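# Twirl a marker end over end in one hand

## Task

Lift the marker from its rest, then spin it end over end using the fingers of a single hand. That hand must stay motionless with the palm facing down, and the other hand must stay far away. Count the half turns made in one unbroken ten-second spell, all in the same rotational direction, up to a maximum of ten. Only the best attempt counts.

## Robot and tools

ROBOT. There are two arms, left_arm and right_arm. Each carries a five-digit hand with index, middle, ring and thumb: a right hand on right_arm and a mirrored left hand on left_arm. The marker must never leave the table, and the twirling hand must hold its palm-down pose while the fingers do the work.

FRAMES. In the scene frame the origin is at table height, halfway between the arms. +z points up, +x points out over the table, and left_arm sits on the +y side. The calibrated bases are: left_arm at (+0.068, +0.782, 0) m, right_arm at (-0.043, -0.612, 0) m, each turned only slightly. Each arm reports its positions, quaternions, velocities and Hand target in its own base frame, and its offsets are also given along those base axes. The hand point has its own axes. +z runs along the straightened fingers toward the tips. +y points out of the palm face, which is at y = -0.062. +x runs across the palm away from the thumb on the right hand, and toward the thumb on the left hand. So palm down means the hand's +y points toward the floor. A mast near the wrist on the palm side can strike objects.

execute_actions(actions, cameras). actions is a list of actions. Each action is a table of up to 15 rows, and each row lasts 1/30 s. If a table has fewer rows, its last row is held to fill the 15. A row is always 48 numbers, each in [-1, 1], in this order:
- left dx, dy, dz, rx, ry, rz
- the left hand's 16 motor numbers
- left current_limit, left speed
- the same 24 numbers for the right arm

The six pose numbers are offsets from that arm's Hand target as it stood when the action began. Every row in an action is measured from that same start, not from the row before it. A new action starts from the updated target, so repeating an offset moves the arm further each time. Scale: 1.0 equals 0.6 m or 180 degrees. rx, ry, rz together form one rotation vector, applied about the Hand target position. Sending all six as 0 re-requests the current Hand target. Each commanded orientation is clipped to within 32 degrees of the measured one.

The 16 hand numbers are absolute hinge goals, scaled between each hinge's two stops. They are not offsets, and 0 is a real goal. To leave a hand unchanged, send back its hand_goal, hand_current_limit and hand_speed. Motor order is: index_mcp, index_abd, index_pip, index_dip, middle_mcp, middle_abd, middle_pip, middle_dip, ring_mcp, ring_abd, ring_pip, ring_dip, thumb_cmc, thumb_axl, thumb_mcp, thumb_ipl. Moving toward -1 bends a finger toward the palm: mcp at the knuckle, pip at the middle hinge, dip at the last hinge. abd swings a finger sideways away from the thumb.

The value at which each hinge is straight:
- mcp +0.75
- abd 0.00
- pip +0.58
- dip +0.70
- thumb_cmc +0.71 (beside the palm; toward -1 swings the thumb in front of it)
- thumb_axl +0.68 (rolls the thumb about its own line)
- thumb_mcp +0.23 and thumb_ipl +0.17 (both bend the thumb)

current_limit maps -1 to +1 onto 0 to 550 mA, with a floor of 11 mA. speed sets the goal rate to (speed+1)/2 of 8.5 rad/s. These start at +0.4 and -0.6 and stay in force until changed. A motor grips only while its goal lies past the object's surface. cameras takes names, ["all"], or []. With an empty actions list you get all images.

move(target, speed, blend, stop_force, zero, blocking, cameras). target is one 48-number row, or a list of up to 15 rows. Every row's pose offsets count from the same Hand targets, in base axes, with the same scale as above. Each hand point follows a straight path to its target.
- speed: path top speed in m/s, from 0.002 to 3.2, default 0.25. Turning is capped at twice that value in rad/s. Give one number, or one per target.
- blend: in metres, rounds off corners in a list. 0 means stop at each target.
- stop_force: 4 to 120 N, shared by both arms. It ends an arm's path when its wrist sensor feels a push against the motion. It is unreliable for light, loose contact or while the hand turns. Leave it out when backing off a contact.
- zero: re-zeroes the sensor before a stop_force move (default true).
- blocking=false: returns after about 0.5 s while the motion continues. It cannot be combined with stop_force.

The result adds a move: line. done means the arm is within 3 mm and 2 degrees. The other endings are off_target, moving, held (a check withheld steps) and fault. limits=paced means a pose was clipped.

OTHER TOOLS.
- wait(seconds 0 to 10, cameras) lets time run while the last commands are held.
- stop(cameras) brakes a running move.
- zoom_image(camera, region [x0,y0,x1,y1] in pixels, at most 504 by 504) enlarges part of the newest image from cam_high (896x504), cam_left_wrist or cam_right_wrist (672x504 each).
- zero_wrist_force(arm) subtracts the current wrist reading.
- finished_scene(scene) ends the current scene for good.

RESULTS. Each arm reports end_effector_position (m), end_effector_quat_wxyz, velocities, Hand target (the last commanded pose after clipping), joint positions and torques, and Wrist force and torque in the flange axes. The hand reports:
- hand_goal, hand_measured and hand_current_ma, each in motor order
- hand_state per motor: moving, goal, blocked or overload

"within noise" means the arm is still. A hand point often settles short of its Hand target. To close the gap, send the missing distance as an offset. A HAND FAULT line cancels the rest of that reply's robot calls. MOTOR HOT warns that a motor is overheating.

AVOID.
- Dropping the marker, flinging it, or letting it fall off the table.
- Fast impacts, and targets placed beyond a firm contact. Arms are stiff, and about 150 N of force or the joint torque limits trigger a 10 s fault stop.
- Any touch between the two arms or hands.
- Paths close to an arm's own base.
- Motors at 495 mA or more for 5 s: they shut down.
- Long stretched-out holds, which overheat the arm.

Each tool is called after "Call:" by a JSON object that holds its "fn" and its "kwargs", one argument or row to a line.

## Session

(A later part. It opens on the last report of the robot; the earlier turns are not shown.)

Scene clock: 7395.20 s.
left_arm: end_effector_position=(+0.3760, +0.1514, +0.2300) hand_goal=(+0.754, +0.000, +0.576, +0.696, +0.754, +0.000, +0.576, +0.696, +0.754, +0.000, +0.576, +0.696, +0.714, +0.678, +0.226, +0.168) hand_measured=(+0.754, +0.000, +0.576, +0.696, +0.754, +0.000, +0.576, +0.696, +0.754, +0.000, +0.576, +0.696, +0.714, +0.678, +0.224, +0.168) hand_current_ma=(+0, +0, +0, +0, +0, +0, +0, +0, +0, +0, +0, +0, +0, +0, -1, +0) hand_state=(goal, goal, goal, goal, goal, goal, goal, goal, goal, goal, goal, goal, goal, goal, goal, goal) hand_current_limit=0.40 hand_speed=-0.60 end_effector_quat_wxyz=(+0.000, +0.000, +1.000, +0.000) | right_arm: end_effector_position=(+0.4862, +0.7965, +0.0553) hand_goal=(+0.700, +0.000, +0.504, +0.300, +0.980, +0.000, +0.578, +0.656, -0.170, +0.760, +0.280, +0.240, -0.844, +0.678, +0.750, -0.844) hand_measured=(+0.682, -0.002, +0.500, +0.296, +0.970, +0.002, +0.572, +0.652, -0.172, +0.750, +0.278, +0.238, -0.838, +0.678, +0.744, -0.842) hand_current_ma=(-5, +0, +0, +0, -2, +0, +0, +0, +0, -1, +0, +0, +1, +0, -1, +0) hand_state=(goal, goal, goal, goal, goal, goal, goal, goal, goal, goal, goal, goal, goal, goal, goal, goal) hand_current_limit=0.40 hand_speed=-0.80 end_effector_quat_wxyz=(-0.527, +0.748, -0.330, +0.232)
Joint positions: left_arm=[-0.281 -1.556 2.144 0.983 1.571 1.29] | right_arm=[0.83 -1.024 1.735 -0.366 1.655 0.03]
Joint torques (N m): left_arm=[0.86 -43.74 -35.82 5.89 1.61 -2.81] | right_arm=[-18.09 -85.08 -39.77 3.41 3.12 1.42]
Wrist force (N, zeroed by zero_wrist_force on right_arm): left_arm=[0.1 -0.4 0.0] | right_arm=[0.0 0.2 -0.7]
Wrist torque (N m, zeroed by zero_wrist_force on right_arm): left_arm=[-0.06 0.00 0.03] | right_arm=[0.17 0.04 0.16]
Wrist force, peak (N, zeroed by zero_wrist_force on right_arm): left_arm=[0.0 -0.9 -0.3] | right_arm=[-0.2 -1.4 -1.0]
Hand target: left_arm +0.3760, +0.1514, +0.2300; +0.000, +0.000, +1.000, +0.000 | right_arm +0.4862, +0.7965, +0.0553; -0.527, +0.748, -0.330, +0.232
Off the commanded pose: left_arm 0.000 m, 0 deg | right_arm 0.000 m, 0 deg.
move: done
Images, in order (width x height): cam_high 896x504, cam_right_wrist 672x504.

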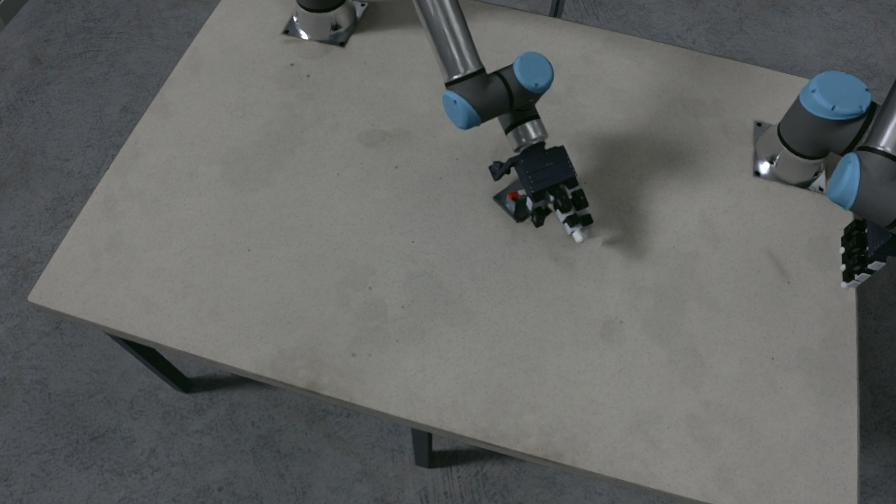

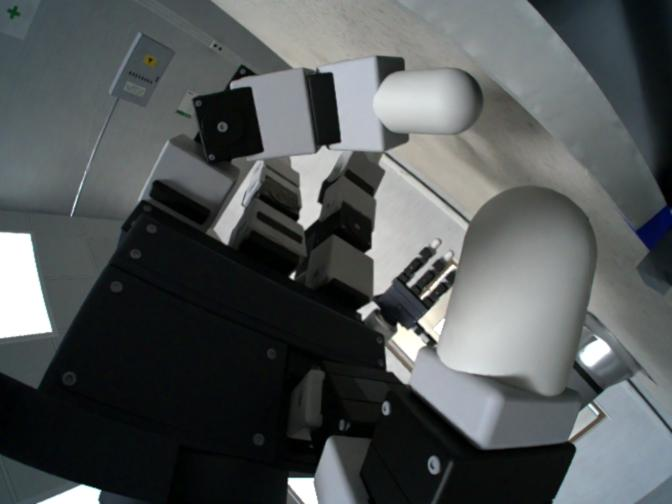

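Call:
{"fn": "move", "kwargs": {
  "target": [0,0,0,0,0,0,0.754,0,0.576,0.696,0.754,0,0.576,0.696,0.754,0,0.576,0.696,0.714,0.678,0.226,0.168,0.4,-0.6,0,0,-0.0395,0,0,0,0.70,0.0,0.504,0.30,0.98,0.0,0.577,0.656,-0.17,0.76,0.28,0.24,-0.845,0.677,0.75,-0.845,0.4,-0.8],
  "speed": 0.04,
  "stop_force": 4,
  "cameras": ["cam_high","cam_right_wrist"]
}}

Call:
{"fn": "zoom_image", "kwargs": {
  "camera": "cam_high",
  "region": [490, 140, 590, 240]
}}

Scene clock: 7409.53 s.
left_arm: end_effector_position=(+0.3760, +0.1514, +0.2300) hand_goal=(+0.754, +0.000, +0.576, +0.696, +0.754, +0.000, +0.576, +0.696, +0.754, +0.000, +0.576, +0.696, +0.714, +0.678, +0.226, +0.168) hand_measured=(+0.754, +0.000, +0.576, +0.696, +0.754, +0.000, +0.576, +0.696, +0.754, +0.000, +0.576, +0.696, +0.714, +0.678, +0.224, +0.168) hand_current_ma=(+0, +0, +0, +0, +0, +0, +0, +0, +0, +0, +0, +0, +0, +0, -1, +0) hand_state=(goal, goal, goal, goal, goal, goal, goal, goal, goal, goal, goal, goal, goal, goal, goal, goal) hand_current_limit=0.40 hand_speed=-0.60 end_effector_quat_wxyz=(+0.000, +0.000, +1.000, +0.000) | right_arm: end_effector_position=(+0.4862, +0.7965, +0.0333) hand_goal=(+0.700, +0.000, +0.504, +0.300, +0.980, +0.000, +0.578, +0.656, -0.170, +0.760, +0.280, +0.240, -0.844, +0.678, +0.750, -0.844) hand_measured=(+0.682, -0.002, +0.500, +0.296, +0.970, +0.002, +0.572, +0.652, -0.172, +0.768, +0.276, +0.236, -0.838, +0.678, +0.744, -0.842) hand_current_ma=(-5, +0, +0, +0, -2, +0, +0, +0, +0, +1, +0, +0, +1, +0, -1, +0) hand_state=(goal, goal, goal, goal, goal, goal, goal, goal, goal, goal, goal, goal, goal, goal, goal, goal) hand_current_limit=0.40 hand_speed=-0.80 end_effector_quat_wxyz=(-0.527, +0.748, -0.330, +0.232)
Joint positions: left_arm=[-0.281 -1.556 2.144 0.983 1.571 1.29] | right_arm=[0.83 -1 1.744 -0.4 1.655 0.03]
Joint torques (N m): left_arm=[-1.32 -43 -35.07 6.04 1.44 -2.82] | right_arm=[-9.4 -70.52 -38.6 -2.43 2.37 1.07]
Wrist force (N, zeroed by zero_wrist_force on right_arm): left_arm=[0.1 -0.3 -0.2] | right_arm=[0.0 -0.1 -0.8]
Wrist torque (N m, zeroed by zero_wrist_force on right_arm): left_arm=[-0.03 -0.01 0.04] | right_arm=[0.13 0.02 0.16]
Wrist force, peak (N, zeroed by zero_wrist_force on right_arm): left_arm=[-0.3 -0.9 -0.2] | right_arm=[1.4 -4.6 -0.5]
Hand target: left_arm +0.3760, +0.1514, +0.2300; +0.000, +0.000, +1.000, +0.000 | right_arm +0.4862, +0.7965, +0.0333; -0.527, +0.748, -0.330, +0.232 (not the last commanded pose)
Off the commanded pose: left_arm 0.000 m, 0 deg | right_arm 0.002 m, 0 deg.
move: contact (right_arm)
Images, in order (width x height): cam_high 896x504, cam_right_wrist 672x504.

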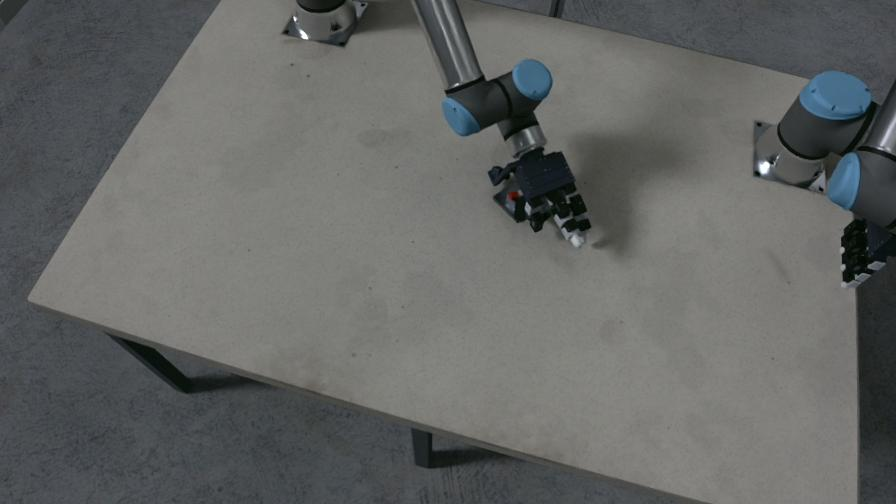

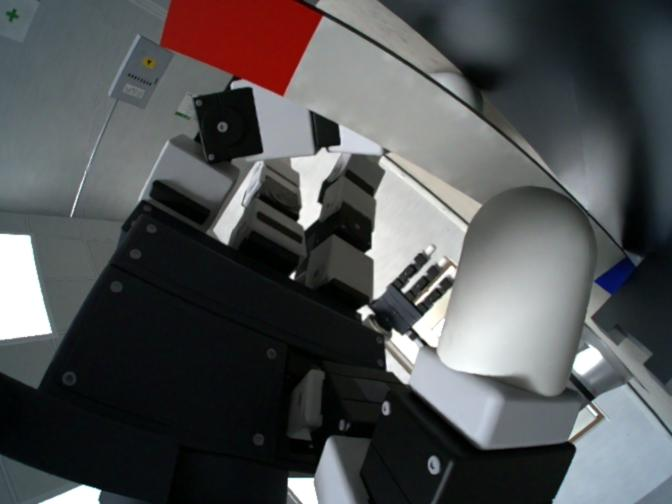

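Scaled by 5.040 from the camera's 896x504 image, which has a finer 1280x720 frame.

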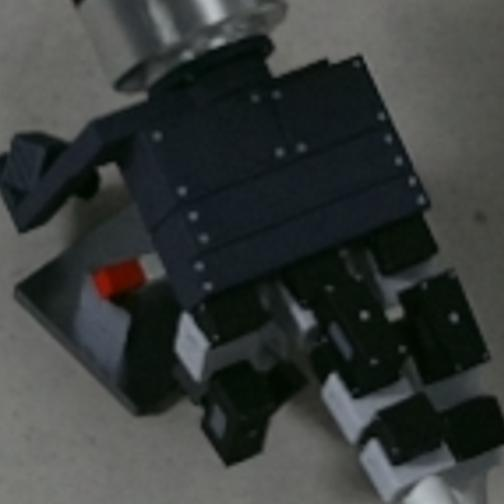

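Call:
{"fn": "execute_actions", "kwargs": {
  "actions": [
    [[0,0,0,0,0,0,0.754,0,0.576,0.696,0.754,0,0.576,0.696,0.754,0,0.576,0.696,0.714,0.678,0.226,0.168,0.4,-0.6,0,0,0,0,0,0,0.70,0.0,0.504,0.30,0.98,0.0,0.577,0.656,-0.26,0.755,0.24,0.215,-0.851,0.677,0.71,-0.85,0.4,-0.93]],
    [[0,0,0,0,0,0,0.754,0,0.576,0.696,0.754,0,0.576,0.696,0.754,0,0.576,0.696,0.714,0.678,0.226,0.168,0.4,-0.6,0,0,0,0,0,0,0.70,0.0,0.504,0.30,0.98,0.0,0.577,0.656,-0.33,0.755,0.22,0.20,-0.851,0.677,0.68,-0.85,0.4,-0.93]],
    [[0,0,0,0,0,0,0.754,0,0.576,0.696,0.754,0,0.576,0.696,0.754,0,0.576,0.696,0.714,0.678,0.226,0.168,0.4,-0.6,0,0,0,0,0,0,0.70,0.0,0.504,0.30,0.98,0.0,0.577,0.656,-0.37,0.755,0.21,0.20,-0.851,0.677,0.64,-0.86,0.4,-0.95]],
    [[0,0,0,0,0,0,0.754,0,0.576,0.696,0.754,0,0.576,0.696,0.754,0,0.576,0.696,0.714,0.678,0.226,0.168,0.4,-0.6,0,0,0,0,0,0,0.70,0.0,0.504,0.30,0.98,0.0,0.577,0.656,-0.37,0.755,0.21,0.20,-0.851,0.677,0.62,-0.86,0.4,-0.95]]
  ],
  "cameras": ["cam_high","cam_right_wrist"]
}}

Call:
{"fn": "zoom_image", "kwargs": {
  "camera": "cam_high",
  "region": [490, 140, 590, 240]
}}

Scene clock: 7437.67 s.
left_arm: end_effector_position=(+0.3760, +0.1514, +0.2300) hand_goal=(+0.754, +0.000, +0.576, +0.696, +0.754, +0.000, +0.576, +0.696, +0.754, +0.000, +0.576, +0.696, +0.714, +0.678, +0.226, +0.168) hand_measured=(+0.754, +0.000, +0.576, +0.696, +0.754, +0.000, +0.576, +0.696, +0.754, +0.000, +0.576, +0.696, +0.714, +0.678, +0.224, +0.168) hand_current_ma=(+0, +0, +0, +0, +0, +0, +0, +0, +0, +0, +0, +0, +0, +0, -1, +0) hand_state=(goal, goal, goal, goal, goal, goal, goal, goal, goal, goal, goal, goal, goal, goal, goal, goal) hand_current_limit=0.40 hand_speed=-0.60 end_effector_quat_wxyz=(+0.000, +0.000, +1.000, +0.000) | right_arm: end_effector_position=(+0.4862, +0.7965, +0.0333) hand_goal=(+0.700, +0.000, +0.504, +0.300, +0.980, +0.000, +0.578, +0.656, -0.370, +0.756, +0.210, +0.200, -0.850, +0.678, +0.620, -0.860) hand_measured=(+0.682, -0.002, +0.500, +0.296, +0.970, +0.002, +0.572, +0.652, -0.320, +0.752, +0.226, +0.204, -0.844, +0.678, +0.670, -0.850) hand_current_ma=(-5, +0, +0, +0, -2, +0, +0, +0, +42, +0, +4, +0, +1, +0, +63, +3) hand_state=(goal, goal, goal, goal, goal, goal, goal, goal, blocked, goal, goal, goal, goal, goal, blocked, goal) hand_current_limit=0.40 hand_speed=-0.95 end_effector_quat_wxyz=(-0.527, +0.748, -0.330, +0.232)
Joint positions: left_arm=[-0.281 -1.556 2.144 0.983 1.571 1.29] | right_arm=[0.83 -1 1.744 -0.4 1.655 0.03]
Joint torques (N m): left_arm=[-2.33 -42.72 -35.44 6.06 1.7 -2.48] | right_arm=[-9.82 -57.43 -35.96 -2.42 -0.65 1.11]
Wrist force (N, zeroed by zero_wrist_force on right_arm): left_arm=[0.1 -0.7 -0.1] | right_arm=[0.4 -0.7 -1.1]
Wrist torque (N m, zeroed by zero_wrist_force on right_arm): left_arm=[-0.09 0.01 0.04] | right_arm=[0.09 0.00 0.16]
Wrist force, peak (N, zeroed by zero_wrist_force on right_arm): left_arm=[-0.1 -0.9 -0.3] | right_arm=[0.7 -0.5 -1.4]
Hand target: left_arm +0.3760, +0.1514, +0.2300; +0.000, +0.000, +1.000, +0.000 | right_arm +0.4862, +0.7965, +0.0333; -0.527, +0.748, -0.330, +0.232
Off the commanded pose: left_arm 0.000 m, 0 deg | right_arm 0.000 m, 0 deg.
Images, in order (width x height): cam_high 896x504, cam_right_wrist 672x504.

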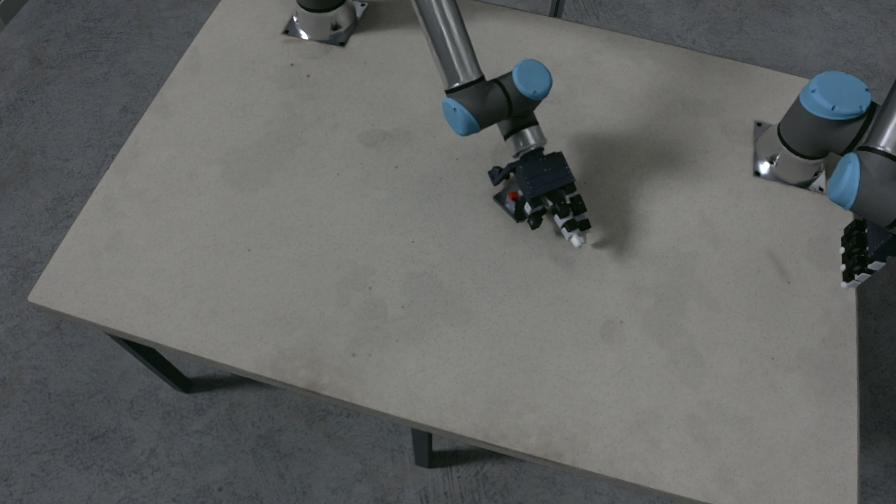

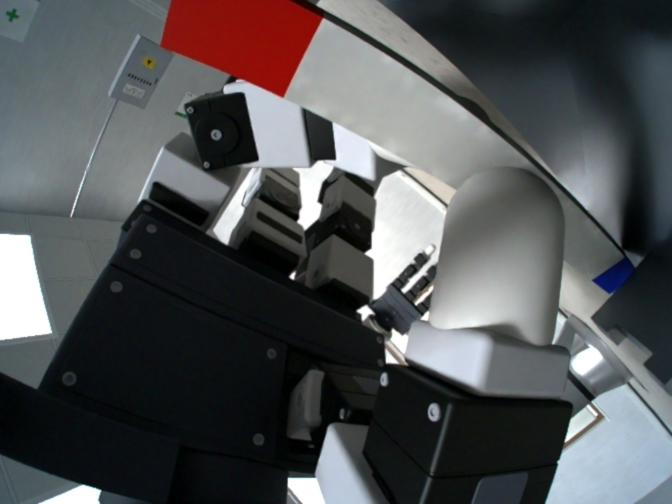

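Scaled by 5.040 from the camera's 896x504 image, which has a finer 1280x720 frame.

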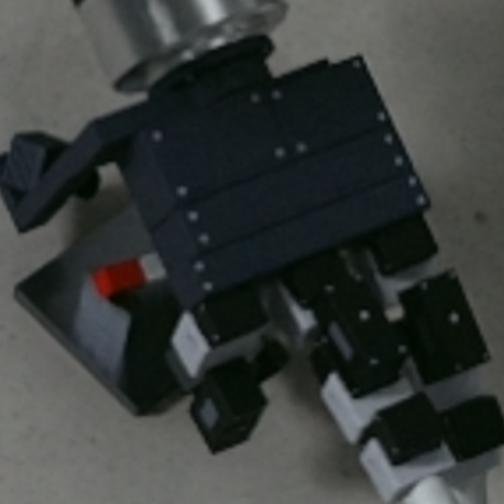

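Call:
{"fn": "execute_actions", "kwargs": {
  "actions": [
    [[0,0,0,0,0,0,0.754,0,0.576,0.696,0.754,0,0.576,0.696,0.754,0,0.576,0.696,0.714,0.678,0.226,0.168,0.4,-0.6,0,0,0,0,0,0,0.70,0.0,0.504,0.30,0.98,0.0,0.577,0.656,-0.40,0.755,0.20,0.19,-0.851,0.677,0.59,-0.86,0.4,-0.95]]
  ]
}}

Call:
{"fn": "move", "kwargs": {
  "target": [0,0,0,0,0,0,0.754,0,0.576,0.696,0.754,0,0.576,0.696,0.754,0,0.576,0.696,0.714,0.678,0.226,0.168,0.4,-0.6,0,0,0.12,0,0,0,0.70,0.0,0.504,0.30,0.98,0.0,0.577,0.656,-0.40,0.755,0.20,0.19,-0.851,0.677,0.59,-0.86,0.4,-0.95],
  "speed": 0.04,
  "cameras": ["cam_high","cam_right_wrist"]
}}

Call:
{"fn": "zoom_image", "kwargs": {
  "camera": "cam_high",
  "region": [490, 140, 590, 240]
}}

Scene clock: 7447.03 s.
left_arm: end_effector_position=(+0.3760, +0.1514, +0.2300) hand_goal=(+0.754, +0.000, +0.576, +0.696, +0.754, +0.000, +0.576, +0.696, +0.754, +0.000, +0.576, +0.696, +0.714, +0.678, +0.226, +0.168) hand_measured=(+0.754, +0.000, +0.576, +0.696, +0.754, +0.000, +0.576, +0.696, +0.754, +0.000, +0.576, +0.696, +0.714, +0.678, +0.224, +0.168) hand_current_ma=(+0, +0, +0, +0, +0, +0, +0, +0, +0, +0, +0, +0, +0, +0, -1, +0) hand_state=(goal, goal, goal, goal, goal, goal, goal, goal, goal, goal, goal, goal, goal, goal, goal, goal) hand_current_limit=0.40 hand_speed=-0.60 end_effector_quat_wxyz=(+0.000, +0.000, +1.000, +0.000) | right_arm: end_effector_position=(+0.4862, +0.7965, +0.0333) hand_goal=(+0.700, +0.000, +0.504, +0.300, +0.980, +0.000, +0.578, +0.656, -0.400, +0.756, +0.200, +0.190, -0.850, +0.678, +0.590, -0.860) hand_measured=(+0.682, -0.002, +0.500, +0.296, +0.970, +0.002, +0.572, +0.652, -0.320, +0.752, +0.226, +0.204, -0.844, +0.678, +0.666, -0.850) hand_current_ma=(-5, +0, +0, +0, -2, +0, +0, +0, +106, +0, +10, +3, +1, +0, +143, +3) hand_state=(goal, goal, goal, goal, goal, goal, goal, goal, blocked, goal, blocked, goal, goal, goal, blocked, goal) hand_current_limit=0.40 hand_speed=-0.95 end_effector_quat_wxyz=(-0.527, +0.748, -0.330, +0.232)
Joint positions: left_arm=[-0.281 -1.556 2.144 0.983 1.571 1.29] | right_arm=[0.83 -1 1.744 -0.4 1.655 0.03]
Joint torques (N m): left_arm=[-0.91 -42.75 -35.23 5.93 1.5 -2.67] | right_arm=[-9.04 -57.14 -30.98 -2.37 -2.45 1.26]
Wrist force (N, zeroed by zero_wrist_force on right_arm): left_arm=[-0.1 -0.5 -0.1] | right_arm=[0.4 -1.7 -1.7]
Wrist torque (N m, zeroed by zero_wrist_force on right_arm): left_arm=[-0.06 0.03 0.02] | right_arm=[0.00 0.00 0.15]
Wrist force, peak (N, zeroed by zero_wrist_force on right_arm): left_arm=[0.1 -0.9 0.0] | right_arm=[0.2 -1.6 -2.2]
Hand target: left_arm +0.3760, +0.1514, +0.2300; +0.000, +0.000, +1.000, +0.000 | right_arm +0.4862, +0.7965, +0.0333; -0.527, +0.748, -0.330, +0.232
Off the commanded pose: left_arm 0.000 m, 0 deg | right_arm 0.000 m, 0 deg.

Scene clock: 7449.10 s.
left_arm: end_effector_position=(+0.3760, +0.1514, +0.2300) hand_goal=(+0.754, +0.000, +0.576, +0.696, +0.754, +0.000, +0.576, +0.696, +0.754, +0.000, +0.576, +0.696, +0.714, +0.678, +0.226, +0.168) hand_measured=(+0.754, +0.000, +0.576, +0.696, +0.754, +0.000, +0.576, +0.696, +0.754, +0.000, +0.576, +0.696, +0.714, +0.678, +0.224, +0.168) hand_current_ma=(+0, +0, +0, +0, +0, +0, +0, +0, +0, +0, +0, +0, +0, +0, -1, +0) hand_state=(goal, goal, goal, goal, goal, goal, goal, goal, goal, goal, goal, goal, goal, goal, goal, goal) hand_current_limit=0.40 hand_speed=-0.60 end_effector_quat_wxyz=(+0.000, +0.000, +1.000, +0.000) | right_arm: end_effector_position=(+0.4862, +0.7965, +0.1056) hand_goal=(+0.700, +0.000, +0.504, +0.300, +0.980, +0.000, +0.578, +0.656, -0.400, +0.756, +0.200, +0.190, -0.850, +0.678, +0.590, -0.860) hand_measured=(+0.682, -0.002, +0.500, +0.296, +0.970, +0.002, +0.572, +0.652, -0.320, +0.746, +0.230, +0.204, -0.844, +0.678, +0.660, -0.846) hand_current_ma=(-5, +0, +0, +0, -2, +0, +0, +0, +106, -1, +14, +3, +1, +0, +117, +6) hand_state=(goal, goal, goal, goal, goal, goal, goal, goal, blocked, goal, blocked, goal, goal, goal, blocked, goal) hand_current_limit=0.40 hand_speed=-0.95 end_effector_quat_wxyz=(-0.527, +0.748, -0.330, +0.232) end_effector_velocity=(+0.000, +0.000, -0.002) end_effector_angular_velocity=(+0.002, -0.001, +0.000)
Joint positions: left_arm=[-0.281 -1.556 2.144 0.983 1.571 1.29] | right_arm=[0.83 -1.076 1.709 -0.289 1.655 0.03]
Joint velocities: left_arm=[within noise] | right_arm=[0.001 0.002 0.003 -0.007 0.001 0.001]
Joint torques (N m): left_arm=[0.38 -43.84 -35.06 5.87 1.49 -2.73] | right_arm=[-8.52 -52.86 -26.54 -3.91 -2.67 1.17]
Wrist force (N, zeroed by zero_wrist_force on right_arm): left_arm=[-0.2 -1.0 -0.1] | right_arm=[-0.1 0.0 -0.9]
Wrist torque (N m, zeroed by zero_wrist_force on right_arm): left_arm=[-0.13 0.04 0.03] | right_arm=[0.15 0.10 0.17]
Wrist force, peak (N, zeroed by zero_wrist_force on right_arm): left_arm=[-0.2 -1.0 -0.1] | right_arm=[0.2 -1.6 -1.9]
Hand target: left_arm +0.3760, +0.1514, +0.2300; +0.000, +0.000, +1.000, +0.000 | right_arm +0.4862, +0.7965, +0.1053; -0.527, +0.748, -0.330, +0.232
Off the commanded pose: left_arm 0.000 m, 0 deg | right_arm 0.000 m, 0 deg.
move: done
Images, in order (width x height): cam_high 896x504, cam_right_wrist 672x504.

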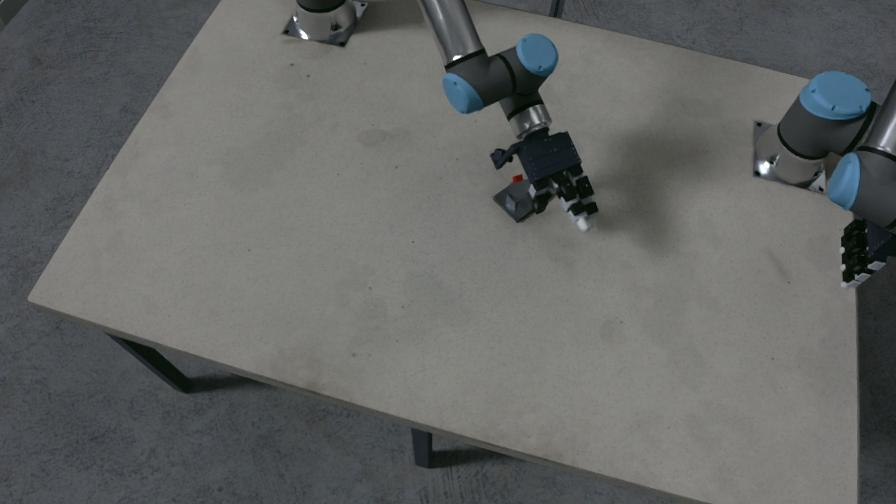

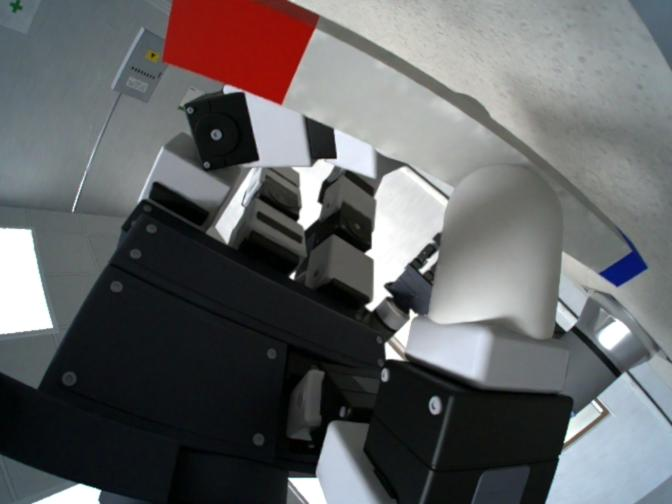

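Scaled by 5.040 from the camera's 896x504 image, which has a finer 1280x720 frame.

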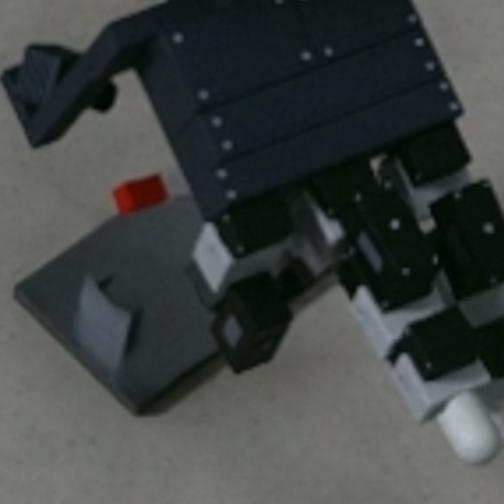

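Call:
{"fn": "move", "kwargs": {
  "target": [0,0,0,0,0,0,0.754,0,0.576,0.696,0.754,0,0.576,0.696,0.754,0,0.576,0.696,0.714,0.678,0.226,0.168,0.4,-0.6,-0.0175,-0.0185,-0.0338,0,0,0.0717,0.70,0.0,0.504,0.30,0.98,0.0,0.577,0.656,-0.40,0.755,0.20,0.19,-0.851,0.677,0.59,-0.86,0.4,-0.95],
  "speed": 0.1,
  "cameras": ["cam_high","cam_right_wrist"]
}}

Call:
{"fn": "zoom_image", "kwargs": {
  "camera": "cam_high",
  "region": [490, 150, 550, 210]
}}

Scene clock: 7467.83 s.
left_arm: end_effector_position=(+0.3760, +0.1514, +0.2300) hand_goal=(+0.754, +0.000, +0.576, +0.696, +0.754, +0.000, +0.576, +0.696, +0.754, +0.000, +0.576, +0.696, +0.714, +0.678, +0.226, +0.168) hand_measured=(+0.754, +0.000, +0.576, +0.696, +0.754, +0.000, +0.576, +0.696, +0.754, +0.000, +0.576, +0.696, +0.714, +0.678, +0.224, +0.168) hand_current_ma=(+0, +0, +0, +0, +0, +0, +0, +0, +0, +0, +0, +0, +0, +0, -1, +0) hand_state=(goal, goal, goal, goal, goal, goal, goal, goal, goal, goal, goal, goal, goal, goal, goal, goal) hand_current_limit=0.40 hand_speed=-0.60 end_effector_quat_wxyz=(+0.000, +0.000, +1.000, +0.000) | right_arm: end_effector_position=(+0.4759, +0.7853, +0.0850) hand_goal=(+0.700, +0.000, +0.504, +0.300, +0.980, +0.000, +0.578, +0.656, -0.400, +0.756, +0.200, +0.190, -0.850, +0.678, +0.590, -0.860) hand_measured=(+0.682, -0.002, +0.500, +0.296, +0.970, +0.002, +0.572, +0.652, -0.320, +0.746, +0.230, +0.204, -0.844, +0.678, +0.660, -0.846) hand_current_ma=(-5, +0, +0, +0, -2, +0, +0, +0, +106, -1, +14, +3, +1, +0, +117, +6) hand_state=(goal, goal, goal, goal, goal, goal, goal, goal, blocked, goal, blocked, goal, goal, goal, blocked, goal) hand_current_limit=0.40 hand_speed=-0.95 end_effector_quat_wxyz=(-0.550, +0.780, -0.244, +0.172)
Joint positions: left_arm=[-0.281 -1.556 2.144 0.983 1.571 1.29] | right_arm=[0.765 -1.079 1.761 -0.332 1.382 -0.068]
Joint torques (N m): left_arm=[-1.91 -44.23 -36.18 5.9 1.54 -2.4] | right_arm=[19.49 -56.65 -40.67 3.3 -1.9 2.1]
Wrist force (N, zeroed by zero_wrist_force on right_arm): left_arm=[0.0 -0.5 0.1] | right_arm=[0.0 0.1 -0.8]
Wrist torque (N m, zeroed by zero_wrist_force on right_arm): left_arm=[-0.09 0.02 0.03] | right_arm=[0.11 0.05 -0.02]
Wrist force, peak (N, zeroed by zero_wrist_force on right_arm): left_arm=[0.0 -0.9 0.1] | right_arm=[0.1 0.6 -1.1]
Hand target: left_arm +0.3760, +0.1514, +0.2300; +0.000, +0.000, +1.000, +0.000 | right_arm +0.4757, +0.7854, +0.0851; -0.550, +0.780, -0.244, +0.172
Off the commanded pose: left_arm 0.000 m, 0 deg | right_arm 0.000 m, 0 deg.
move: done
Images, in order (width x height): cam_high 896x504, cam_right_wrist 672x504.

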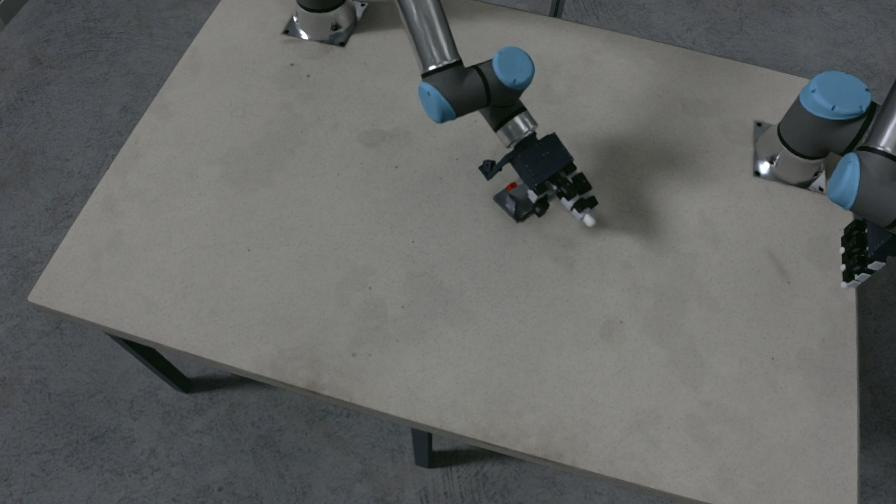

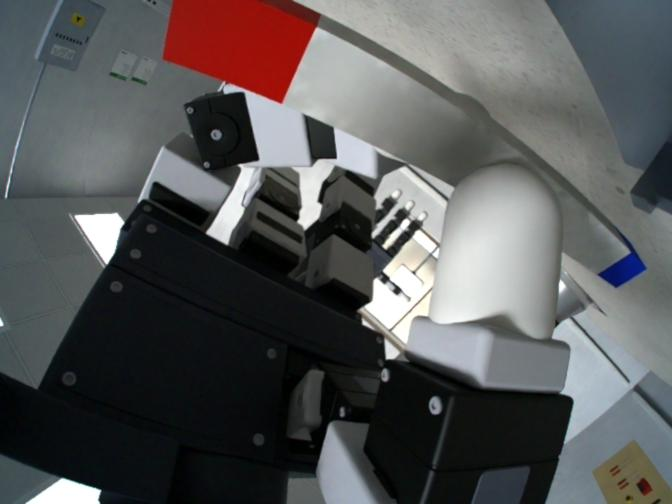

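Scaled by 8.400 from the camera's 896x504 image, which has a finer 1280x720 frame.

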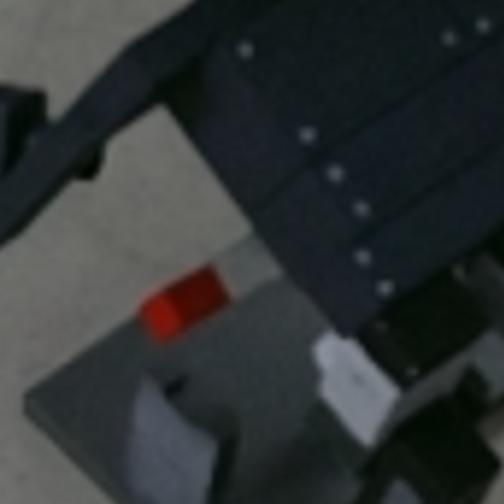

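Call:
{"fn": "move", "kwargs": {
  "target": [
    [0,0,0,0,0,0,0.754,0,0.576,0.696,0.754,0,0.576,0.696,0.754,0,0.576,0.696,0.714,0.678,0.226,0.168,0.4,-0.6,0.0053,0.0115,0,0,0,0,0.70,0.0,0.504,0.30,0.98,0.0,0.577,0.656,-0.40,0.755,0.20,0.19,-0.851,0.677,0.59,-0.86,0.4,-0.95],
    [0,0,0,0,0,0,0.754,0,0.576,0.696,0.754,0,0.576,0.696,0.754,0,0.576,0.696,0.714,0.678,0.226,0.168,0.4,-0.6,0.0053,0.0115,-0.045,0,0,0,0.70,0.0,0.504,0.30,0.98,0.0,0.577,0.656,-0.40,0.755,0.20,0.19,-0.851,0.677,0.59,-0.86,0.4,-0.95]
  ],
  "speed": 0.04,
  "stop_force": 4,
  "cameras": ["cam_high","cam_right_wrist"]
}}

Call:
{"fn": "zoom_image", "kwargs": {
  "camera": "cam_high",
  "region": [490, 150, 550, 210]
}}

Scene clock: 7490.60 s.
left_arm: end_effector_position=(+0.3760, +0.1514, +0.2300) hand_goal=(+0.754, +0.000, +0.576, +0.696, +0.754, +0.000, +0.576, +0.696, +0.754, +0.000, +0.576, +0.696, +0.714, +0.678, +0.226, +0.168) hand_measured=(+0.754, +0.000, +0.576, +0.696, +0.754, +0.000, +0.576, +0.696, +0.754, +0.000, +0.576, +0.696, +0.714, +0.678, +0.224, +0.168) hand_current_ma=(+0, +0, +0, +0, +0, +0, +0, +0, +0, +0, +0, +0, +0, +0, -1, +0) hand_state=(goal, goal, goal, goal, goal, goal, goal, goal, goal, goal, goal, goal, goal, goal, goal, goal) hand_current_limit=0.40 hand_speed=-0.60 end_effector_quat_wxyz=(+0.000, +0.000, +1.000, +0.000) | right_arm: end_effector_position=(+0.4789, +0.7923, +0.0581) hand_goal=(+0.700, +0.000, +0.504, +0.300, +0.980, +0.000, +0.578, +0.656, -0.400, +0.756, +0.200, +0.190, -0.850, +0.678, +0.590, -0.860) hand_measured=(+0.682, -0.002, +0.500, +0.296, +0.970, +0.002, +0.572, +0.652, -0.320, +0.746, +0.232, +0.204, -0.844, +0.678, +0.658, -0.846) hand_current_ma=(-5, +0, +0, +0, -2, +0, +0, +0, +106, -1, +15, +3, +1, +0, +115, +6) hand_state=(goal, goal, goal, goal, goal, goal, goal, goal, blocked, goal, blocked, goal, goal, goal, blocked, goal) hand_current_limit=0.40 hand_speed=-0.95 end_effector_quat_wxyz=(-0.550, +0.780, -0.244, +0.172)
Joint positions: left_arm=[-0.281 -1.556 2.144 0.983 1.571 1.29] | right_arm=[0.769 -1.04 1.757 -0.367 1.386 -0.067]
Joint torques (N m): left_arm=[-0.8 -43.43 -34.8 5.89 1.51 -2.57] | right_arm=[-20.25 -85.23 -39.48 3.42 -3.68 -1.3]
Wrist force (N, zeroed by zero_wrist_force on right_arm): left_arm=[0.2 -0.7 -0.3] | right_arm=[-0.1 0.3 -0.4]
Wrist torque (N m, zeroed by zero_wrist_force on right_arm): left_arm=[-0.08 -0.01 0.05] | right_arm=[0.11 0.05 -0.03]
Wrist force, peak (N, zeroed by zero_wrist_force on right_arm): left_arm=[-0.3 -0.9 0.3] | right_arm=[0.2 0.2 -1.4]
Hand target: left_arm +0.3760, +0.1514, +0.2300; +0.000, +0.000, +1.000, +0.000 | right_arm +0.4789, +0.7923, +0.0581; -0.550, +0.780, -0.244, +0.172
Off the commanded pose: left_arm 0.000 m, 0 deg | right_arm 0.000 m, 0 deg.
move: done
Images, in order (width x height): cam_high 896x504, cam_right_wrist 672x504.

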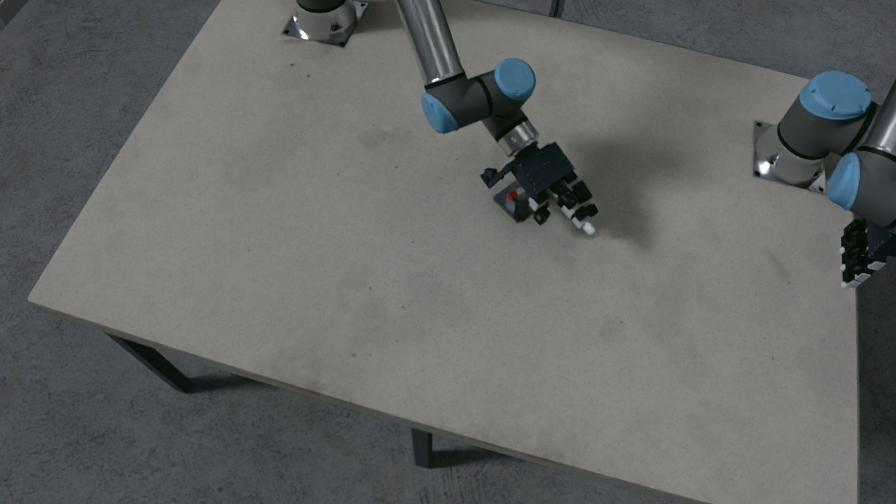

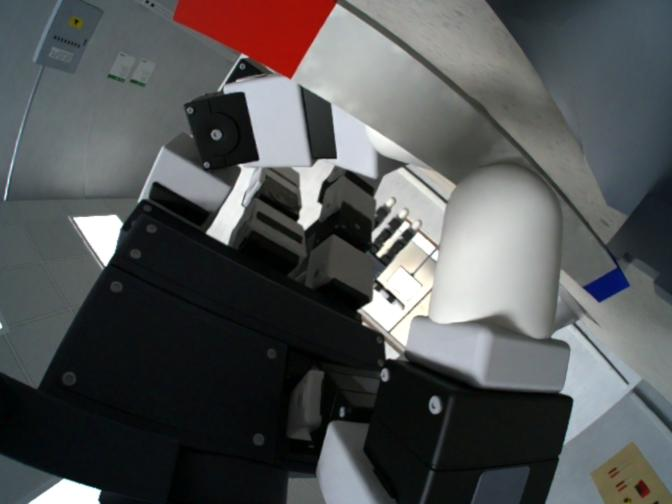

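Scaled by 8.400 from the camera's 896x504 image, which has a finer 1280x720 frame.

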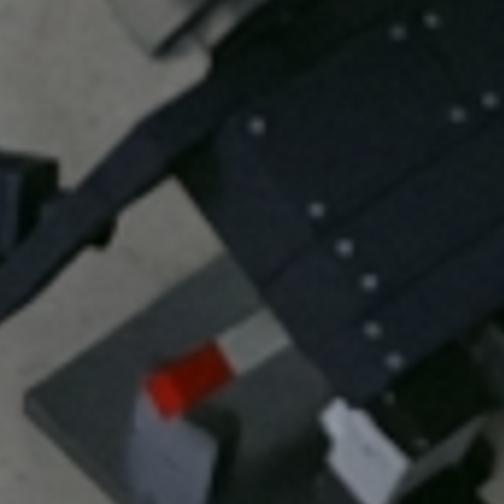

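Call:
{"fn": "move", "kwargs": {
  "target": [0,0,0,0,0,0,0.754,0,0.576,0.696,0.754,0,0.576,0.696,0.754,0,0.576,0.696,0.714,0.678,0.226,0.168,0.4,-0.6,0,0,-0.0275,0,0,0,0.70,0.0,0.504,0.30,0.98,0.0,0.577,0.656,-0.40,0.755,0.20,0.19,-0.851,0.677,0.59,-0.86,0.4,-0.95],
  "speed": 0.03,
  "stop_force": 4,
  "cameras": ["cam_high","cam_right_wrist"]
}}

Call:
{"fn": "zoom_image", "kwargs": {
  "camera": "cam_high",
  "region": [490, 150, 550, 210]
}}

Scene clock: 7499.70 s.
left_arm: end_effector_position=(+0.3760, +0.1514, +0.2300) hand_goal=(+0.754, +0.000, +0.576, +0.696, +0.754, +0.000, +0.576, +0.696, +0.754, +0.000, +0.576, +0.696, +0.714, +0.678, +0.226, +0.168) hand_measured=(+0.754, +0.000, +0.576, +0.696, +0.754, +0.000, +0.576, +0.696, +0.754, +0.000, +0.576, +0.696, +0.714, +0.678, +0.224, +0.168) hand_current_ma=(+0, +0, +0, +0, +0, +0, +0, +0, +0, +0, +0, +0, +0, +0, -1, +0) hand_state=(goal, goal, goal, goal, goal, goal, goal, goal, goal, goal, goal, goal, goal, goal, goal, goal) hand_current_limit=0.40 hand_speed=-0.60 end_effector_quat_wxyz=(+0.000, +0.000, +1.000, +0.000) | right_arm: end_effector_position=(+0.4789, +0.7923, +0.0440) hand_goal=(+0.700, +0.000, +0.504, +0.300, +0.980, +0.000, +0.578, +0.656, -0.400, +0.756, +0.200, +0.190, -0.850, +0.678, +0.590, -0.860) hand_measured=(+0.682, -0.002, +0.500, +0.296, +0.970, +0.002, +0.572, +0.652, -0.320, +0.742, +0.234, +0.204, -0.840, +0.678, +0.656, -0.848) hand_current_ma=(-5, +0, +0, +0, -2, +0, +0, +0, +106, -2, +17, +3, +2, +0, +109, +4) hand_state=(goal, goal, goal, goal, goal, goal, goal, goal, blocked, goal, blocked, goal, goal, goal, blocked, goal) hand_current_limit=0.40 hand_speed=-0.95 end_effector_quat_wxyz=(-0.550, +0.780, -0.244, +0.172)
Joint positions: left_arm=[-0.281 -1.556 2.144 0.983 1.571 1.29] | right_arm=[0.769 -1.025 1.763 -0.389 1.386 -0.067]
Joint torques (N m): left_arm=[-0.95 -43.41 -35.5 5.92 1.44 -2.49] | right_arm=[-17.13 -78.1 -39.17 -2.36 -3.62 -1.18]
Wrist force (N, zeroed by zero_wrist_force on right_arm): left_arm=[0.0 -0.6 -0.1] | right_arm=[0.2 0.4 -0.6]
Wrist torque (N m, zeroed by zero_wrist_force on right_arm): left_arm=[-0.08 0.01 0.03] | right_arm=[0.15 0.00 -0.01]
Wrist force, peak (N, zeroed by zero_wrist_force on right_arm): left_arm=[-0.1 -0.9 0.0] | right_arm=[0.1 -4.9 -2.1]
Hand target: left_arm +0.3760, +0.1514, +0.2300; +0.000, +0.000, +1.000, +0.000 | right_arm +0.4789, +0.7923, +0.0440; -0.550, +0.780, -0.244, +0.172 (not the last commanded pose)
Off the commanded pose: left_arm 0.000 m, 0 deg | right_arm 0.002 m, 0 deg.
move: contact (right_arm)
Images, in order (width x height): cam_high 896x504, cam_right_wrist 672x504.

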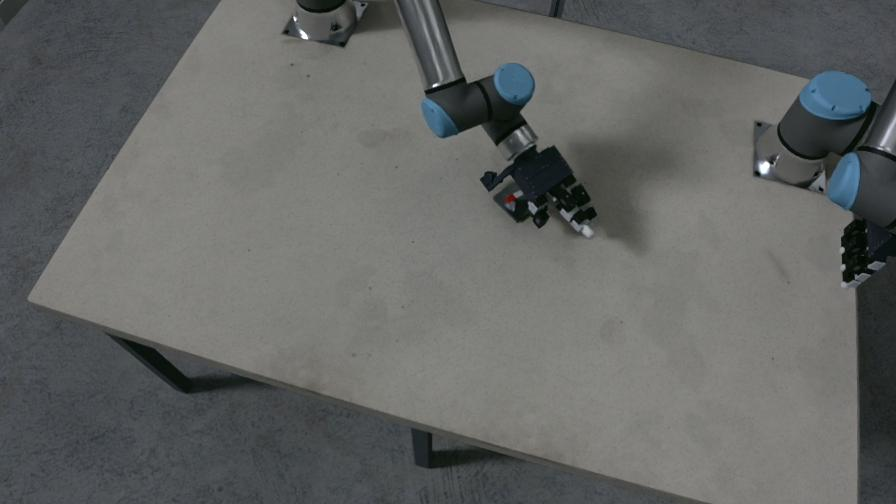

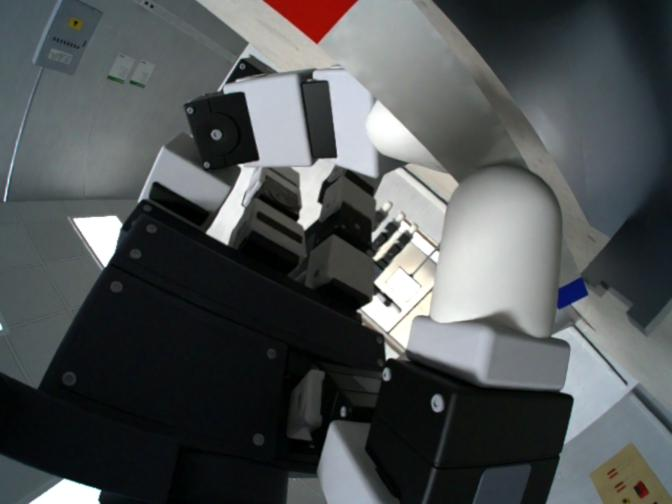

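Scaled by 8.400 from the camera's 896x504 image, which has a finer 1280x720 frame.

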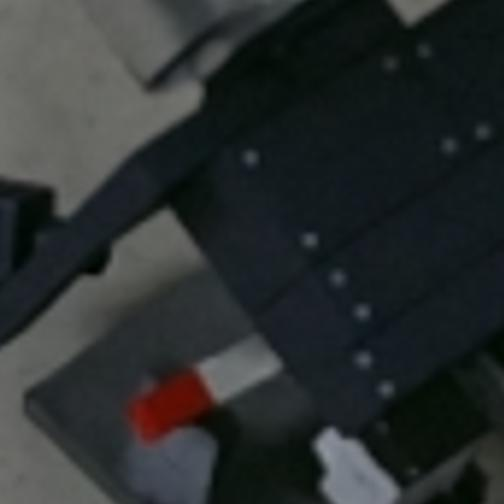

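Call:
{"fn": "execute_actions", "kwargs": {
  "actions": [
    [[0,0,0,0,0,0,0.754,0,0.576,0.696,0.754,0,0.576,0.696,0.754,0,0.576,0.696,0.714,0.678,0.226,0.168,0.4,-0.6,0,0,0,0,0,0,0.70,0.0,0.504,0.30,0.98,0.0,0.577,0.656,-0.32,0.755,0.235,0.205,-0.845,0.677,0.66,-0.848,0.4,-0.95]],
    [[0,0,0,0,0,0,0.754,0,0.576,0.696,0.754,0,0.576,0.696,0.754,0,0.576,0.696,0.714,0.678,0.226,0.168,0.4,-0.6,0,0,0,0,0,0,0.70,0.0,0.504,0.30,0.98,0.0,0.577,0.656,-0.25,0.755,0.25,0.22,-0.845,0.677,0.70,-0.845,0.4,-0.95]],
    [[0,0,0,0,0,0,0.754,0,0.576,0.696,0.754,0,0.576,0.696,0.754,0,0.576,0.696,0.714,0.678,0.226,0.168,0.4,-0.6,0,0,0,0,0,0,0.70,0.0,0.504,0.30,0.98,0.0,0.577,0.656,-0.17,0.76,0.28,0.24,-0.845,0.677,0.75,-0.845,0.4,-0.9]],
    [[0,0,0,0,0,0,0.754,0,0.576,0.696,0.754,0,0.576,0.696,0.754,0,0.576,0.696,0.714,0.678,0.226,0.168,0.4,-0.6,0,0,0,0,0,0,0.70,0.0,0.504,0.30,0.98,0.0,0.577,0.656,-0.17,0.76,0.28,0.24,-0.845,0.677,0.75,-0.845,0.4,-0.8]]
  ]
}}

Call:
{"fn": "move", "kwargs": {
  "target": [0,0,0,0,0,0,0.754,0,0.576,0.696,0.754,0,0.576,0.696,0.754,0,0.576,0.696,0.714,0.678,0.226,0.168,0.4,-0.6,0,0,0.15,0,0,0,0.70,0.0,0.504,0.30,0.98,0.0,0.577,0.656,-0.17,0.76,0.28,0.24,-0.845,0.677,0.75,-0.845,0.4,-0.8],
  "speed": 0.05
}}

Call:
{"fn": "move", "kwargs": {
  "target": [0,0,0,0,0,0,0.754,0,0.576,0.696,0.754,0,0.576,0.696,0.754,0,0.576,0.696,0.714,0.678,0.226,0.168,0.4,-0.6,-0.15,-0.22,0.03,0,0,0,0.70,0.0,0.504,0.30,0.98,0.0,0.577,0.656,-0.17,0.76,0.28,0.24,-0.845,0.677,0.75,-0.845,0.4,-0.8],
  "speed": 0.25,
  "cameras": ["cam_high","cam_right_wrist"]
}}

Call:
{"fn": "zoom_image", "kwargs": {
  "camera": "cam_high",
  "region": [490, 150, 570, 230]
}}

Scene clock: 7525.90 s.
left_arm: end_effector_position=(+0.3760, +0.1514, +0.2300) hand_goal=(+0.754, +0.000, +0.576, +0.696, +0.754, +0.000, +0.576, +0.696, +0.754, +0.000, +0.576, +0.696, +0.714, +0.678, +0.226, +0.168) hand_measured=(+0.754, +0.000, +0.576, +0.696, +0.754, +0.000, +0.576, +0.696, +0.754, +0.000, +0.576, +0.696, +0.714, +0.678, +0.224, +0.168) hand_current_ma=(+0, +0, +0, +0, +0, +0, +0, +0, +0, +0, +0, +0, +0, +0, -1, +0) hand_state=(goal, goal, goal, goal, goal, goal, goal, goal, goal, goal, goal, goal, goal, goal, goal, goal) hand_current_limit=0.40 hand_speed=-0.60 end_effector_quat_wxyz=(+0.000, +0.000, +1.000, +0.000) | right_arm: end_effector_position=(+0.4789, +0.7923, +0.0440) hand_goal=(+0.700, +0.000, +0.504, +0.300, +0.980, +0.000, +0.578, +0.656, -0.170, +0.760, +0.280, +0.240, -0.844, +0.678, +0.750, -0.844) hand_measured=(+0.682, -0.002, +0.500, +0.296, +0.970, +0.002, +0.572, +0.652, -0.174, +0.750, +0.278, +0.238, -0.838, +0.678, +0.742, -0.844) hand_current_ma=(-5, +0, +0, +0, -2, +0, +0, +0, +0, -1, +0, +0, +1, +0, -1, +0) hand_state=(goal, goal, goal, goal, goal, goal, goal, goal, goal, goal, goal, goal, goal, goal, goal, goal) hand_current_limit=0.40 hand_speed=-0.80 end_effector_quat_wxyz=(-0.550, +0.780, -0.244, +0.172)
Joint positions: left_arm=[-0.281 -1.556 2.144 0.983 1.571 1.29] | right_arm=[0.769 -1.025 1.763 -0.389 1.386 -0.067]
Joint torques (N m): left_arm=[0.01 -43.3 -34.93 6.19 1.52 -2.62] | right_arm=[-3.22 -76.12 -31.14 -2.36 -3.06 -1.02]
Wrist force (N, zeroed by zero_wrist_force on right_arm): left_arm=[-0.3 -0.5 -0.3] | right_arm=[0.1 0.2 -0.5]
Wrist torque (N m, zeroed by zero_wrist_force on right_arm): left_arm=[-0.04 0.04 0.01] | right_arm=[0.10 0.02 -0.03]
Wrist force, peak (N, zeroed by zero_wrist_force on right_arm): left_arm=[-0.2 -0.8 0.2] | right_arm=[0.3 -1.3 -1.3]
Hand target: left_arm +0.3760, +0.1514, +0.2300; +0.000, +0.000, +1.000, +0.000 | right_arm +0.4789, +0.7923, +0.0440; -0.550, +0.780, -0.244, +0.172
Off the commanded pose: left_arm 0.000 m, 0 deg | right_arm 0.000 m, 0 deg.

Scene clock: 7527.97 s.
left_arm: end_effector_position=(+0.3760, +0.1514, +0.2300) hand_goal=(+0.754, +0.000, +0.576, +0.696, +0.754, +0.000, +0.576, +0.696, +0.754, +0.000, +0.576, +0.696, +0.714, +0.678, +0.226, +0.168) hand_measured=(+0.754, +0.000, +0.576, +0.696, +0.754, +0.000, +0.576, +0.696, +0.754, +0.000, +0.576, +0.696, +0.714, +0.678, +0.224, +0.168) hand_current_ma=(+0, +0, +0, +0, +0, +0, +0, +0, +0, +0, +0, +0, +0, +0, -1, +0) hand_state=(goal, goal, goal, goal, goal, goal, goal, goal, goal, goal, goal, goal, goal, goal, goal, goal) hand_current_limit=0.40 hand_speed=-0.60 end_effector_quat_wxyz=(+0.000, +0.000, +1.000, +0.000) | right_arm: end_effector_position=(+0.4789, +0.7923, +0.1342) hand_goal=(+0.700, +0.000, +0.504, +0.300, +0.980, +0.000, +0.578, +0.656, -0.170, +0.760, +0.280, +0.240, -0.844, +0.678, +0.750, -0.844) hand_measured=(+0.682, -0.002, +0.500, +0.296, +0.970, +0.002, +0.572, +0.652, -0.174, +0.750, +0.278, +0.238, -0.838, +0.678, +0.742, -0.844) hand_current_ma=(-5, +0, +0, +0, -2, +0, +0, +0, +0, -1, +0, +0, +1, +0, -1, +0) hand_state=(goal, goal, goal, goal, goal, goal, goal, goal, goal, goal, goal, goal, goal, goal, goal, goal) hand_current_limit=0.40 hand_speed=-0.80 end_effector_quat_wxyz=(-0.550, +0.780, -0.244, +0.172) end_effector_velocity=(-0.002, +0.001, -0.004) end_effector_angular_velocity=(+0.000, +0.000, +0.003)
Joint positions: left_arm=[-0.281 -1.556 2.144 0.983 1.571 1.29] | right_arm=[0.769 -1.117 1.715 -0.248 1.386 -0.067]
Joint velocities: left_arm=[within noise] | right_arm=[0.003 0.004 0.003 -0.006 0 0]
Joint torques (N m): left_arm=[0.17 -42.83 -35.5 6.25 1.4 -2.71] | right_arm=[3.15 -50.37 -29.76 -4.07 -2.65 0.61]
Wrist force (N, zeroed by zero_wrist_force on right_arm): left_arm=[-0.2 -0.5 -0.2] | right_arm=[0.2 0.1 -0.9]
Wrist torque (N m, zeroed by zero_wrist_force on right_arm): left_arm=[-0.06 0.04 0.01] | right_arm=[0.08 0.02 0.04]
Wrist force, peak (N, zeroed by zero_wrist_force on right_arm): left_arm=[-0.1 -0.9 -0.1] | right_arm=[0.5 -0.8 -1.2]
Hand target: left_arm +0.3760, +0.1514, +0.2300; +0.000, +0.000, +1.000, +0.000 | right_arm +0.4789, +0.7923, +0.1340; -0.550, +0.780, -0.244, +0.172
Off the commanded pose: left_arm 0.000 m, 0 deg | right_arm 0.000 m, 0 deg.
move: done

Scene clock: 7529.10 s.
left_arm: end_effector_position=(+0.3760, +0.1514, +0.2300) hand_goal=(+0.754, +0.000, +0.576, +0.696, +0.754, +0.000, +0.576, +0.696, +0.754, +0.000, +0.576, +0.696, +0.714, +0.678, +0.226, +0.168) hand_measured=(+0.754, +0.000, +0.576, +0.696, +0.754, +0.000, +0.576, +0.696, +0.754, +0.000, +0.576, +0.696, +0.714, +0.678, +0.224, +0.168) hand_current_ma=(+0, +0, +0, +0, +0, +0, +0, +0, +0, +0, +0, +0, +0, +0, -1, +0) hand_state=(goal, goal, goal, goal, goal, goal, goal, goal, goal, goal, goal, goal, goal, goal, goal, goal) hand_current_limit=0.40 hand_speed=-0.60 end_effector_quat_wxyz=(+0.000, +0.000, +1.000, +0.000) | right_arm: end_effector_position=(+0.3891, +0.6603, +0.1520) hand_goal=(+0.700, +0.000, +0.504, +0.300, +0.980, +0.000, +0.578, +0.656, -0.170, +0.760, +0.280, +0.240, -0.844, +0.678, +0.750, -0.844) hand_measured=(+0.682, -0.002, +0.500, +0.296, +0.970, +0.002, +0.572, +0.652, -0.172, +0.750, +0.278, +0.238, -0.838, +0.678, +0.744, -0.844) hand_current_ma=(-5, +0, +0, +0, -2, +0, +0, +0, +0, -1, +0, +0, +1, +0, -1, +0) hand_state=(goal, goal, goal, goal, goal, goal, goal, goal, goal, goal, goal, goal, goal, goal, goal, goal) hand_current_limit=0.40 hand_speed=-0.80 end_effector_quat_wxyz=(-0.550, +0.780, -0.244, +0.172)
Joint positions: left_arm=[-0.281 -1.556 2.144 0.983 1.571 1.29] | right_arm=[0.709 -1.364 2.029 -0.312 1.33 -0.088]
Joint torques (N m): left_arm=[0.05 -42.29 -35.15 5.8 1.75 -2.62] | right_arm=[15.38 -62.98 -27.66 3.81 3.17 2.6]
Wrist force (N, zeroed by zero_wrist_force on right_arm): left_arm=[-0.1 -0.5 0.0] | right_arm=[0.1 0.3 -1.0]
Wrist torque (N m, zeroed by zero_wrist_force on right_arm): left_arm=[-0.07 0.03 0.02] | right_arm=[0.13 0.06 0.07]
Wrist force, peak (N, zeroed by zero_wrist_force on right_arm): left_arm=[-0.2 -0.8 -0.2] | right_arm=[0.4 1.1 -3.6]
Hand target: left_arm +0.3760, +0.1514, +0.2300; +0.000, +0.000, +1.000, +0.000 | right_arm +0.3889, +0.6603, +0.1520; -0.550, +0.780, -0.244, +0.172
Off the commanded pose: left_arm 0.000 m, 0 deg | right_arm 0.000 m, 0 deg.
move: done
Images, in order (width x height): cam_high 896x504, cam_right_wrist 672x504.

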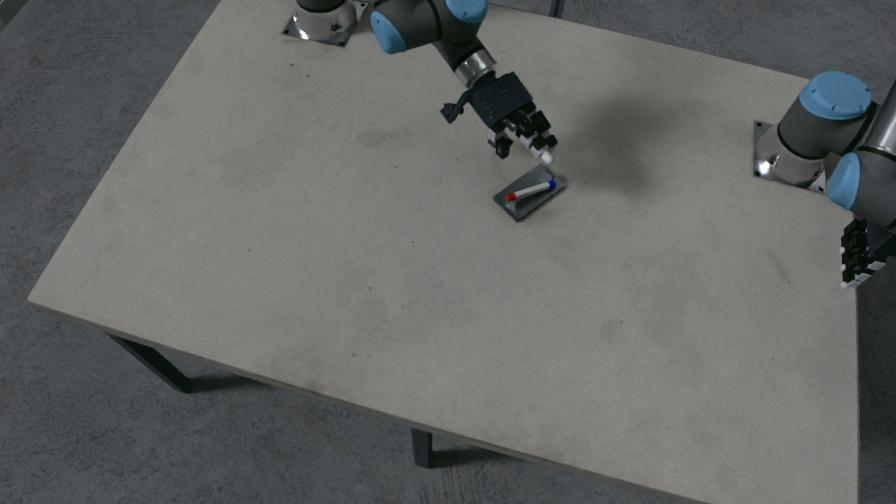

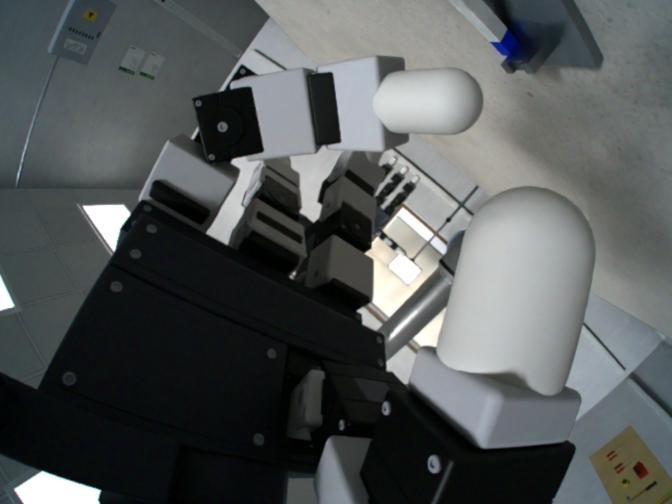

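Scaled by 6.300 from the camera's 896x504 image, which has a finer 1280x720 frame.

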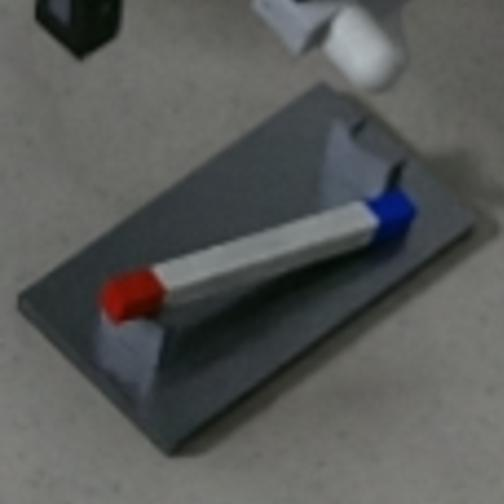

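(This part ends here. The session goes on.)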